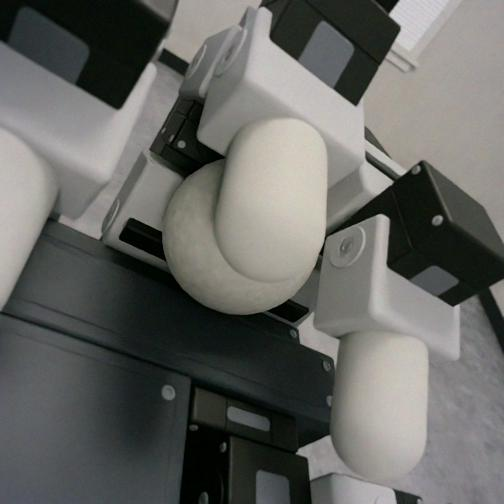

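Scene clock: 1298.73 s.
Joint torques (N m): arm1=[2.02 -15.33 11.37 0.53 -1.29 0.04] | arm2=[0.73 -18.32 6.23 2.69 -0.12 -0.24] | arm3=[1.49 -17.2 7.87 0.43 1.09 -0.09]
Heat: arm1: hottest joint2_rad 36 °C; arm2: hottest joint2_rad 38 °C; arm3: hottest joint2_rad 32 °C.
move: arm1 done; arm2 done
Joint velocities: within noise
arm1.joint_positions: joint1_rad=+0.013 joint2_rad=+1.764 joint3_rad=+1.331 joint4_rad=-1.172 joint5_rad=-1.520 joint6_rad=+1.620 hand_index_mcp=+0.143 hand_index_abd=-0.104 hand_index_pip=-0.807 hand_index_dip=+0.699 hand_middle_mcp=+0.746 hand_middle_abd=+0.000 hand_middle_pip=+0.576 hand_middle_dip=+0.696 hand_ring_mcp=+0.747 hand_ring_abd=+0.000 hand_ring_pip=+0.576 hand_ring_dip=+0.696 hand_thumb_cmc=-0.569 hand_thumb_axl=+0.678 hand_thumb_mcp=+0.338 hand_thumb_ipl=+0.169 hand_current_limit=+0.400 hand_speed=-0.400
arm1.joint_status: all done
arm1.hand_state: goal,goal,goal,goal,goal,goal,goal,goal,goal,goal,goal,goal,goal,goal,goal,goal
arm1.index_mcp_current_ma: 0
arm1.index_abd_current_ma: 0
arm1.index_pip_current_ma: 2
arm1.index_dip_current_ma: 1
arm1.middle_mcp_current_ma: -4
arm1.middle_abd_current_ma: 0
arm1.middle_pip_current_ma: 0
arm1.middle_dip_current_ma: 0
arm1.ring_mcp_current_ma: -3
arm1.ring_abd_current_ma: 0
arm1.ring_pip_current_ma: 0
arm1.ring_dip_current_ma: 0
arm1.thumb_cmc_current_ma: 0
arm1.thumb_axl_current_ma: 0
arm1.thumb_mcp_current_ma: 0
arm1.thumb_ipl_current_ma: 0
arm1.hand_goal_index_mcp: 0.144
arm1.hand_goal_index_abd: -0.106
arm1.hand_goal_index_pip: -0.812
arm1.hand_goal_index_dip: 0.696
arm1.hand_goal_middle_mcp: 0.754
arm1.hand_goal_middle_abd: 0.000
arm1.hand_goal_middle_pip: 0.576
arm1.hand_goal_middle_dip: 0.696
arm1.hand_goal_ring_mcp: 0.754
arm1.hand_goal_ring_abd: 0.000
arm1.hand_goal_ring_pip: 0.576
arm1.hand_goal_ring_dip: 0.696
arm1.hand_goal_thumb_cmc: -0.570
arm1.hand_goal_thumb_axl: 0.678
arm1.hand_goal_thumb_mcp: 0.340
arm1.hand_goal_thumb_ipl: 0.168
arm1.hand: x=-1.7955 y=+0.5572 z=+0.9946 quat_wxyz=(-0.438, +0.514, +0.515, -0.529) (m; scene frame)
arm1.hand_target: x=-1.8044 y=+0.5709 z=+1.0072 quat_wxyz=(-0.447, +0.498, +0.529, -0.522) (m; scene frame)
arm1.hand_status: not commanded
arm2.joint_positions: joint1_rad=-1.476 joint2_rad=+2.358 joint3_rad=+1.677 joint4_rad=+0.798 joint5_rad=+0.001 joint6_rad=+0.123 hand_index_mcp=-0.341 hand_index_abd=+0.003 hand_index_pip=-0.882 hand_index_dip=+0.408 hand_middle_mcp=-0.078 hand_middle_abd=-0.007 hand_middle_pip=-0.690 hand_middle_dip=+0.052 hand_ring_mcp=-0.341 hand_ring_abd=+0.002 hand_ring_pip=-0.889 hand_ring_dip=+0.409 hand_thumb_cmc=+0.723 hand_thumb_axl=+0.677 hand_thumb_mcp=+0.226 hand_thumb_ipl=+0.168 hand_current_limit=+0.400 hand_speed=-0.800
arm2.joint_status: all done
arm2.hand_state: goal,goal,goal,goal,blocked,goal,blocked,goal,goal,goal,goal,goal,goal,goal,goal,goal
arm2.index_mcp_current_ma: 5
arm2.index_abd_current_ma: 11
arm2.index_pip_current_ma: -1
arm2.index_dip_current_ma: 9
arm2.middle_mcp_current_ma: 385
arm2.middle_abd_current_ma: -27
arm2.middle_pip_current_ma: 335
arm2.middle_dip_current_ma: 36
arm2.ring_mcp_current_ma: 3
arm2.ring_abd_current_ma: 7
arm2.ring_pip_current_ma: -31
arm2.ring_dip_current_ma: 11
arm2.thumb_cmc_current_ma: 40
arm2.thumb_axl_current_ma: -4
arm2.thumb_mcp_current_ma: -2
arm2.thumb_ipl_current_ma: -2
arm2.hand_goal_index_mcp: -0.342
arm2.hand_goal_index_abd: 0.000
arm2.hand_goal_index_pip: -0.882
arm2.hand_goal_index_dip: 0.406
arm2.hand_goal_middle_mcp: -0.160
arm2.hand_goal_middle_abd: 0.000
arm2.hand_goal_middle_pip: -0.760
arm2.hand_goal_middle_dip: 0.044
arm2.hand_goal_ring_mcp: -0.342
arm2.hand_goal_ring_abd: 0.000
arm2.hand_goal_ring_pip: -0.882
arm2.hand_goal_ring_dip: 0.406
arm2.hand_goal_thumb_cmc: 0.714
arm2.hand_goal_thumb_axl: 0.678
arm2.hand_goal_thumb_mcp: 0.226
arm2.hand_goal_thumb_ipl: 0.168
arm2.hand: x=+0.8546 y=+0.0687 z=+1.0397 quat_wxyz=(+0.450, +0.469, +0.479, +0.590) (m; scene frame)
arm2.hand_target: x=+0.8541 y=+0.0573 z=+1.0358 quat_wxyz=(+0.459, +0.466, +0.475, +0.588) (m; scene frame)
arm2.hand_status: not commanded
arm3.joint_positions: joint1_rad=+1.463 joint2_rad=+1.712 joint3_rad=+2.053 joint4_rad=-1.652 joint5_rad=+1.565 joint6_rad=-1.853 hand_index_mcp=-0.129 hand_index_abd=-0.107 hand_index_pip=+0.065 hand_index_dip=+0.699 hand_middle_mcp=+0.972 hand_middle_abd=-0.001 hand_middle_pip=+0.576 hand_middle_dip=+0.696 hand_ring_mcp=+0.972 hand_ring_abd=-0.001 hand_ring_pip=+0.576 hand_ring_dip=+0.696 hand_thumb_cmc=-0.568 hand_thumb_axl=+0.680 hand_thumb_mcp=+0.298 hand_thumb_ipl=+0.170 hand_current_limit=+0.400 hand_speed=-0.600
arm3.joint_status: not commanded
arm3.hand_state: goal,goal,goal,goal,goal,goal,goal,goal,goal,goal,goal,goal,goal,goal,goal,goal
arm3.index_mcp_current_ma: -5
arm3.index_abd_current_ma: 0
arm3.index_pip_current_ma: 1
arm3.index_dip_current_ma: 1
arm3.middle_mcp_current_ma: -4
arm3.middle_abd_current_ma: 0
arm3.middle_pip_current_ma: 0
arm3.middle_dip_current_ma: 0
arm3.ring_mcp_current_ma: -5
arm3.ring_abd_current_ma: 0
arm3.ring_pip_current_ma: 0
arm3.ring_dip_current_ma: 0
arm3.thumb_cmc_current_ma: 0
arm3.thumb_axl_current_ma: 0
arm3.thumb_mcp_current_ma: -1
arm3.thumb_ipl_current_ma: 1
arm3.hand_goal_index_mcp: -0.120
arm3.hand_goal_index_abd: -0.106
arm3.hand_goal_index_pip: 0.062
arm3.hand_goal_index_dip: 0.696
arm3.hand_goal_middle_mcp: 0.980
arm3.hand_goal_middle_abd: 0.000
arm3.hand_goal_middle_pip: 0.576
arm3.hand_goal_middle_dip: 0.696
arm3.hand_goal_ring_mcp: 0.980
arm3.hand_goal_ring_abd: 0.000
arm3.hand_goal_ring_pip: 0.576
arm3.hand_goal_ring_dip: 0.696
arm3.hand_goal_thumb_cmc: -0.570
arm3.hand_goal_thumb_axl: 0.678
arm3.hand_goal_thumb_mcp: 0.300
arm3.hand_goal_thumb_ipl: 0.168
arm3.hand: x=+1.0484 y=+0.1192 z=+1.2912 quat_wxyz=(+0.705, -0.709, +0.002, -0.018) (m; scene frame)
arm3.hand_target: x=+1.0576 y=+0.1180 z=+1.3013 quat_wxyz=(+0.705, -0.709, +0.003, -0.016) (m; scene frame)
arm3.hand_status: not commanded
pictures: none

Scene clock: 1302.13 s.
Joint torques (N m): arm1=[2.08 -15.68 6.9 0.64 -1.29 0.03] | arm2=[0.44 -18.37 6.22 2.69 -0.13 -0.23] | arm3=[1.38 -17.2 7.87 0.43 1.08 -0.08]
Heat: arm1: hottest joint2_rad 36 °C; arm2: hottest joint2_rad 38 °C; arm3: hottest joint2_rad 32 °C.
move: arm1 done; arm2 done
Joint velocities: within noise
arm1.joint_positions: joint1_rad=+0.013 joint2_rad=+1.877 joint3_rad=+1.268 joint4_rad=-0.955 joint5_rad=-1.520 joint6_rad=+1.620 hand_index_mcp=+0.143 hand_index_abd=-0.104 hand_index_pip=-0.807 hand_index_dip=+0.699 hand_middle_mcp=+0.746 hand_middle_abd=+0.000 hand_middle_pip=+0.576 hand_middle_dip=+0.696 hand_ring_mcp=+0.747 hand_ring_abd=+0.000 hand_ring_pip=+0.576 hand_ring_dip=+0.696 hand_thumb_cmc=-0.569 hand_thumb_axl=+0.678 hand_thumb_mcp=+0.338 hand_thumb_ipl=+0.169 hand_current_limit=+0.400 hand_speed=-0.400
arm1.joint_status: all done
arm1.hand_state: goal,goal,goal,goal,goal,goal,goal,goal,goal,goal,goal,goal,goal,goal,goal,goal
arm1.index_mcp_current_ma: 0
arm1.index_abd_current_ma: 0
arm1.index_pip_current_ma: 2
arm1.index_dip_current_ma: 1
arm1.middle_mcp_current_ma: -4
arm1.middle_abd_current_ma: 0
arm1.middle_pip_current_ma: 0
arm1.middle_dip_current_ma: 0
arm1.ring_mcp_current_ma: -3
arm1.ring_abd_current_ma: 0
arm1.ring_pip_current_ma: 0
arm1.ring_dip_current_ma: 0
arm1.thumb_cmc_current_ma: 0
arm1.thumb_axl_current_ma: 0
arm1.thumb_mcp_current_ma: 0
arm1.thumb_ipl_current_ma: 0
arm1.hand_goal_index_mcp: 0.144
arm1.hand_goal_index_abd: -0.106
arm1.hand_goal_index_pip: -0.812
arm1.hand_goal_index_dip: 0.696
arm1.hand_goal_middle_mcp: 0.754
arm1.hand_goal_middle_abd: 0.000
arm1.hand_goal_middle_pip: 0.576
arm1.hand_goal_middle_dip: 0.696
arm1.hand_goal_ring_mcp: 0.754
arm1.hand_goal_ring_abd: 0.000
arm1.hand_goal_ring_pip: 0.576
arm1.hand_goal_ring_dip: 0.696
arm1.hand_goal_thumb_cmc: -0.570
arm1.hand_goal_thumb_axl: 0.678
arm1.hand_goal_thumb_mcp: 0.340
arm1.hand_goal_thumb_ipl: 0.168
arm1.hand: x=-1.7961 y=+0.5694 z=+0.9166 quat_wxyz=(-0.449, +0.504, +0.525, -0.519) (m; scene frame)
arm1.hand_target: x=-1.8033 y=+0.5675 z=+0.9124 quat_wxyz=(-0.444, +0.501, +0.526, -0.525) (m; scene frame)
arm1.hand_status: not commanded
arm2.joint_positions: joint1_rad=-1.476 joint2_rad=+2.358 joint3_rad=+1.677 joint4_rad=+0.798 joint5_rad=+0.001 joint6_rad=+0.122 hand_index_mcp=-0.341 hand_index_abd=+0.003 hand_index_pip=-0.882 hand_index_dip=+0.408 hand_middle_mcp=+0.203 hand_middle_abd=-0.003 hand_middle_pip=-0.505 hand_middle_dip=+0.297 hand_ring_mcp=-0.341 hand_ring_abd=+0.002 hand_ring_pip=-0.889 hand_ring_dip=+0.409 hand_thumb_cmc=+0.723 hand_thumb_axl=+0.677 hand_thumb_mcp=+0.226 hand_thumb_ipl=+0.168 hand_current_limit=+0.400 hand_speed=-0.850
arm2.joint_status: all done
arm2.hand_state: goal,goal,goal,goal,goal,goal,goal,goal,goal,goal,goal,goal,goal,goal,goal,goal
arm2.index_mcp_current_ma: 5
arm2.index_abd_current_ma: 11
arm2.index_pip_current_ma: -1
arm2.index_dip_current_ma: 9
arm2.middle_mcp_current_ma: 12
arm2.middle_abd_current_ma: -13
arm2.middle_pip_current_ma: -21
arm2.middle_dip_current_ma: -14
arm2.ring_mcp_current_ma: 3
arm2.ring_abd_current_ma: 7
arm2.ring_pip_current_ma: -31
arm2.ring_dip_current_ma: 11
arm2.thumb_cmc_current_ma: 40
arm2.thumb_axl_current_ma: -4
arm2.thumb_mcp_current_ma: -2
arm2.thumb_ipl_current_ma: -2
arm2.hand_goal_index_mcp: -0.342
arm2.hand_goal_index_abd: 0.000
arm2.hand_goal_index_pip: -0.882
arm2.hand_goal_index_dip: 0.406
arm2.hand_goal_middle_mcp: 0.200
arm2.hand_goal_middle_abd: 0.000
arm2.hand_goal_middle_pip: -0.500
arm2.hand_goal_middle_dip: 0.300
arm2.hand_goal_ring_mcp: -0.342
arm2.hand_goal_ring_abd: 0.000
arm2.hand_goal_ring_pip: -0.882
arm2.hand_goal_ring_dip: 0.406
arm2.hand_goal_thumb_cmc: 0.714
arm2.hand_goal_thumb_axl: 0.678
arm2.hand_goal_thumb_mcp: 0.226
arm2.hand_goal_thumb_ipl: 0.168
arm2.hand: x=+0.8546 y=+0.0687 z=+1.0397 quat_wxyz=(+0.450, +0.468, +0.479, +0.590) (m; scene frame)
arm2.hand_target: x=+0.8541 y=+0.0573 z=+1.0358 quat_wxyz=(+0.459, +0.466, +0.475, +0.588) (m; scene frame)
arm2.hand_status: not commanded
arm3: as last shown
pictures: arm2_cam_wrist
camera_calibration:
arm2_cam_wrist: T_world_to_cam=[[0.0769231, -0.865324, 0.495275, -0.487592], [-0.604358, -0.435554, -0.667116, 1.19003], [0.792991, -0.248007, -0.55647, 0.0463577], [0, 0, 0, 1]] pos_world=[0.719949, 0.107894, 1.06118]

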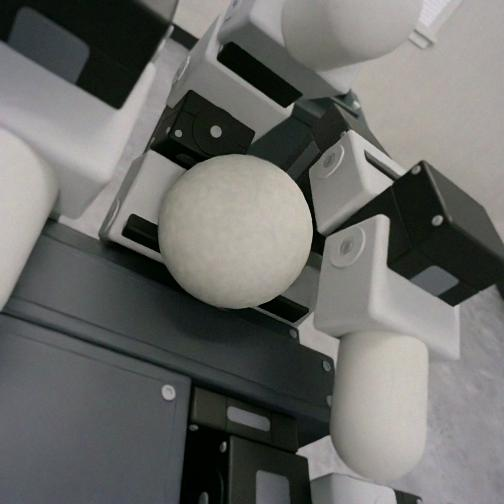

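Request:
move --arm1 '{"joints":{"hand_index_mcp":-0.13,"hand_index_pip":-0.42}}' --arm2 '{"joints":{"hand_middle_mcp":0.75,"hand_middle_pip":0.3,"hand_middle_dip":0.696}}'

Request:
move --arm1 '{"joints":{"joint2_rad":1.933,"joint3_rad":1.259,"joint4_rad":-0.886},"min_time_s":3}' --arm2 '{"joints":{"hand_speed":-0.93,"hand_index_mcp":0.75,"hand_index_pip":0.576,"hand_index_dip":0.696,"hand_middle_pip":0.576}}' --cameras '["arm2_cam_wrist"]'

Scene clock: 1324.37 s.
Joint torques (N m): arm1=[2.02 -15.74 6.89 0.57 -1.28 0.03] | arm2=[0.79 -18.2 6.23 2.82 -0.12 -0.23] | arm3=[1.49 -17.14 7.87 0.42 1.09 -0.08]
Heat: arm1: hottest joint2_rad 37 °C; arm2: hottest joint2_rad 38 °C; arm3: hottest joint2_rad 32 °C.
move: arm1 done; arm2 done
Joint velocities: within noise
arm1.joint_positions: joint1_rad=+0.013 joint2_rad=+1.877 joint3_rad=+1.268 joint4_rad=-0.955 joint5_rad=-1.520 joint6_rad=+1.620 hand_index_mcp=-0.130 hand_index_abd=-0.104 hand_index_pip=-0.421 hand_index_dip=+0.699 hand_middle_mcp=+0.746 hand_middle_abd=+0.000 hand_middle_pip=+0.576 hand_middle_dip=+0.696 hand_ring_mcp=+0.747 hand_ring_abd=+0.000 hand_ring_pip=+0.576 hand_ring_dip=+0.696 hand_thumb_cmc=-0.569 hand_thumb_axl=+0.678 hand_thumb_mcp=+0.338 hand_thumb_ipl=+0.169 hand_current_limit=+0.400 hand_speed=-0.400
arm1.joint_status: all done
arm1.hand_state: goal,goal,goal,goal,goal,goal,goal,goal,goal,goal,goal,goal,goal,goal,goal,goal
arm1.index_mcp_current_ma: 0
arm1.index_abd_current_ma: 0
arm1.index_pip_current_ma: 0
arm1.index_dip_current_ma: 1
arm1.middle_mcp_current_ma: -4
arm1.middle_abd_current_ma: 0
arm1.middle_pip_current_ma: 0
arm1.middle_dip_current_ma: 0
arm1.ring_mcp_current_ma: -3
arm1.ring_abd_current_ma: 0
arm1.ring_pip_current_ma: 0
arm1.ring_dip_current_ma: 0
arm1.thumb_cmc_current_ma: 0
arm1.thumb_axl_current_ma: 0
arm1.thumb_mcp_current_ma: 0
arm1.thumb_ipl_current_ma: 0
arm1.hand_goal_index_mcp: -0.130
arm1.hand_goal_index_abd: -0.106
arm1.hand_goal_index_pip: -0.420
arm1.hand_goal_index_dip: 0.696
arm1.hand_goal_middle_mcp: 0.754
arm1.hand_goal_middle_abd: 0.000
arm1.hand_goal_middle_pip: 0.576
arm1.hand_goal_middle_dip: 0.696
arm1.hand_goal_ring_mcp: 0.754
arm1.hand_goal_ring_abd: 0.000
arm1.hand_goal_ring_pip: 0.576
arm1.hand_goal_ring_dip: 0.696
arm1.hand_goal_thumb_cmc: -0.570
arm1.hand_goal_thumb_axl: 0.678
arm1.hand_goal_thumb_mcp: 0.340
arm1.hand_goal_thumb_ipl: 0.168
arm1.hand: x=-1.7961 y=+0.5694 z=+0.9166 quat_wxyz=(-0.449, +0.504, +0.525, -0.519) (m; scene frame)
arm1.hand_target: x=-1.8033 y=+0.5675 z=+0.9124 quat_wxyz=(-0.444, +0.501, +0.526, -0.524) (m; scene frame)
arm1.hand_status: not commanded
arm2.joint_positions: joint1_rad=-1.476 joint2_rad=+2.358 joint3_rad=+1.677 joint4_rad=+0.798 joint5_rad=+0.001 joint6_rad=+0.122 hand_index_mcp=-0.341 hand_index_abd=+0.003 hand_index_pip=-0.882 hand_index_dip=+0.408 hand_middle_mcp=+0.758 hand_middle_abd=-0.003 hand_middle_pip=+0.300 hand_middle_dip=+0.694 hand_ring_mcp=-0.341 hand_ring_abd=+0.002 hand_ring_pip=-0.889 hand_ring_dip=+0.409 hand_thumb_cmc=+0.723 hand_thumb_axl=+0.677 hand_thumb_mcp=+0.226 hand_thumb_ipl=+0.168 hand_current_limit=+0.400 hand_speed=-0.850
arm2.joint_status: all done
arm2.hand_state: goal,goal,goal,goal,goal,goal,goal,goal,goal,goal,goal,goal,goal,goal,goal,goal
arm2.index_mcp_current_ma: 5
arm2.index_abd_current_ma: 11
arm2.index_pip_current_ma: -1
arm2.index_dip_current_ma: 9
arm2.middle_mcp_current_ma: 36
arm2.middle_abd_current_ma: -12
arm2.middle_pip_current_ma: -1
arm2.middle_dip_current_ma: -10
arm2.ring_mcp_current_ma: 3
arm2.ring_abd_current_ma: 7
arm2.ring_pip_current_ma: -31
arm2.ring_dip_current_ma: 11
arm2.thumb_cmc_current_ma: 40
arm2.thumb_axl_current_ma: -4
arm2.thumb_mcp_current_ma: -2
arm2.thumb_ipl_current_ma: -2
arm2.hand_goal_index_mcp: -0.342
arm2.hand_goal_index_abd: 0.000
arm2.hand_goal_index_pip: -0.882
arm2.hand_goal_index_dip: 0.406
arm2.hand_goal_middle_mcp: 0.750
arm2.hand_goal_middle_abd: 0.000
arm2.hand_goal_middle_pip: 0.300
arm2.hand_goal_middle_dip: 0.696
arm2.hand_goal_ring_mcp: -0.342
arm2.hand_goal_ring_abd: 0.000
arm2.hand_goal_ring_pip: -0.882
arm2.hand_goal_ring_dip: 0.406
arm2.hand_goal_thumb_cmc: 0.714
arm2.hand_goal_thumb_axl: 0.678
arm2.hand_goal_thumb_mcp: 0.226
arm2.hand_goal_thumb_ipl: 0.168
arm2.hand: x=+0.8546 y=+0.0687 z=+1.0397 quat_wxyz=(+0.450, +0.468, +0.479, +0.590) (m; scene frame)
arm2.hand_target: x=+0.8541 y=+0.0573 z=+1.0358 quat_wxyz=(+0.459, +0.466, +0.475, +0.588) (m; scene frame)
arm2.hand_status: not commanded
arm3: as last shown
pictures: none

Scene clock: 1330.67 s.
Joint torques (N m): arm1=[2.08 -15.27 6.41 0.69 -1.19 -0.02] | arm2=[0.97 -18.14 6.27 2.74 -0.12 -0.24] | arm3=[1.44 -17.2 7.88 0.42 1.09 -0.08]
Heat: arm1: hottest joint2_rad 36 °C; arm2: hottest joint2_rad 38 °C; arm3: hottest joint2_rad 32 °C.
move: arm1 done; arm2 done
Joint velocities: within noise
arm1.joint_positions: joint1_rad=+0.013 joint2_rad=+1.914 joint3_rad=+1.261 joint4_rad=-0.900 joint5_rad=-1.522 joint6_rad=+1.625 hand_index_mcp=-0.140 hand_index_abd=-0.104 hand_index_pip=-0.429 hand_index_dip=+0.692 hand_middle_mcp=+0.746 hand_middle_abd=+0.000 hand_middle_pip=+0.576 hand_middle_dip=+0.696 hand_ring_mcp=+0.747 hand_ring_abd=+0.000 hand_ring_pip=+0.576 hand_ring_dip=+0.696 hand_thumb_cmc=-0.569 hand_thumb_axl=+0.678 hand_thumb_mcp=+0.338 hand_thumb_ipl=+0.169 hand_current_limit=+0.400 hand_speed=-0.400
arm1.joint_status: all done
arm1.hand_state: goal,goal,goal,goal,goal,goal,goal,goal,goal,goal,goal,goal,goal,goal,goal,goal
arm1.index_mcp_current_ma: -5
arm1.index_abd_current_ma: 0
arm1.index_pip_current_ma: -4
arm1.index_dip_current_ma: -1
arm1.middle_mcp_current_ma: -4
arm1.middle_abd_current_ma: 0
arm1.middle_pip_current_ma: 0
arm1.middle_dip_current_ma: 0
arm1.ring_mcp_current_ma: -3
arm1.ring_abd_current_ma: 0
arm1.ring_pip_current_ma: 0
arm1.ring_dip_current_ma: 0
arm1.thumb_cmc_current_ma: 0
arm1.thumb_axl_current_ma: 0
arm1.thumb_mcp_current_ma: 0
arm1.thumb_ipl_current_ma: 0
arm1.hand_goal_index_mcp: -0.130
arm1.hand_goal_index_abd: -0.106
arm1.hand_goal_index_pip: -0.420
arm1.hand_goal_index_dip: 0.696
arm1.hand_goal_middle_mcp: 0.754
arm1.hand_goal_middle_abd: 0.000
arm1.hand_goal_middle_pip: 0.576
arm1.hand_goal_middle_dip: 0.696
arm1.hand_goal_ring_mcp: 0.754
arm1.hand_goal_ring_abd: 0.000
arm1.hand_goal_ring_pip: 0.576
arm1.hand_goal_ring_dip: 0.696
arm1.hand_goal_thumb_cmc: -0.570
arm1.hand_goal_thumb_axl: 0.678
arm1.hand_goal_thumb_mcp: 0.340
arm1.hand_goal_thumb_ipl: 0.168
arm1.hand: x=-1.7964 y=+0.5729 z=+0.8965 quat_wxyz=(-0.451, +0.502, +0.525, -0.519) (m; scene frame)
arm1.hand_target: x=-1.8033 y=+0.5695 z=+0.8865 quat_wxyz=(-0.444, +0.501, +0.526, -0.525) (m; scene frame)
arm1.hand_status: not commanded
arm2.joint_positions: joint1_rad=-1.476 joint2_rad=+2.358 joint3_rad=+1.677 joint4_rad=+0.798 joint5_rad=+0.001 joint6_rad=+0.122 hand_index_mcp=+0.759 hand_index_abd=+0.003 hand_index_pip=+0.576 hand_index_dip=+0.694 hand_middle_mcp=+0.758 hand_middle_abd=-0.003 hand_middle_pip=+0.576 hand_middle_dip=+0.694 hand_ring_mcp=-0.341 hand_ring_abd=+0.002 hand_ring_pip=-0.889 hand_ring_dip=+0.409 hand_thumb_cmc=+0.723 hand_thumb_axl=+0.677 hand_thumb_mcp=+0.226 hand_thumb_ipl=+0.168 hand_current_limit=+0.400 hand_speed=-0.930
arm2.joint_status: all done
arm2.hand_state: goal,goal,goal,goal,goal,goal,goal,goal,goal,goal,goal,goal,goal,goal,goal,goal
arm2.index_mcp_current_ma: 41
arm2.index_abd_current_ma: 11
arm2.index_pip_current_ma: -1
arm2.index_dip_current_ma: -10
arm2.middle_mcp_current_ma: 37
arm2.middle_abd_current_ma: -11
arm2.middle_pip_current_ma: -1
arm2.middle_dip_current_ma: -10
arm2.ring_mcp_current_ma: 3
arm2.ring_abd_current_ma: 7
arm2.ring_pip_current_ma: -31
arm2.ring_dip_current_ma: 11
arm2.thumb_cmc_current_ma: 40
arm2.thumb_axl_current_ma: -4
arm2.thumb_mcp_current_ma: -2
arm2.thumb_ipl_current_ma: -2
arm2.hand_goal_index_mcp: 0.750
arm2.hand_goal_index_abd: 0.000
arm2.hand_goal_index_pip: 0.576
arm2.hand_goal_index_dip: 0.696
arm2.hand_goal_middle_mcp: 0.750
arm2.hand_goal_middle_abd: 0.000
arm2.hand_goal_middle_pip: 0.576
arm2.hand_goal_middle_dip: 0.696
arm2.hand_goal_ring_mcp: -0.342
arm2.hand_goal_ring_abd: 0.000
arm2.hand_goal_ring_pip: -0.882
arm2.hand_goal_ring_dip: 0.406
arm2.hand_goal_thumb_cmc: 0.714
arm2.hand_goal_thumb_axl: 0.678
arm2.hand_goal_thumb_mcp: 0.226
arm2.hand_goal_thumb_ipl: 0.168
arm2.hand: x=+0.8546 y=+0.0687 z=+1.0397 quat_wxyz=(+0.450, +0.468, +0.479, +0.590) (m; scene frame)
arm2.hand_target: x=+0.8541 y=+0.0573 z=+1.0358 quat_wxyz=(+0.459, +0.466, +0.475, +0.588) (m; scene frame)
arm2.hand_status: not commanded
arm3: as last shown
pictures: arm2_cam_wrist
camera_calibration:
arm2_cam_wrist: T_world_to_cam=[[0.0769231, -0.865324, 0.495275, -0.487592], [-0.604358, -0.435554, -0.667116, 1.19003], [0.792991, -0.248007, -0.55647, 0.0463577], [0, 0, 0, 1]] pos_world=[0.719949, 0.107894, 1.06118]

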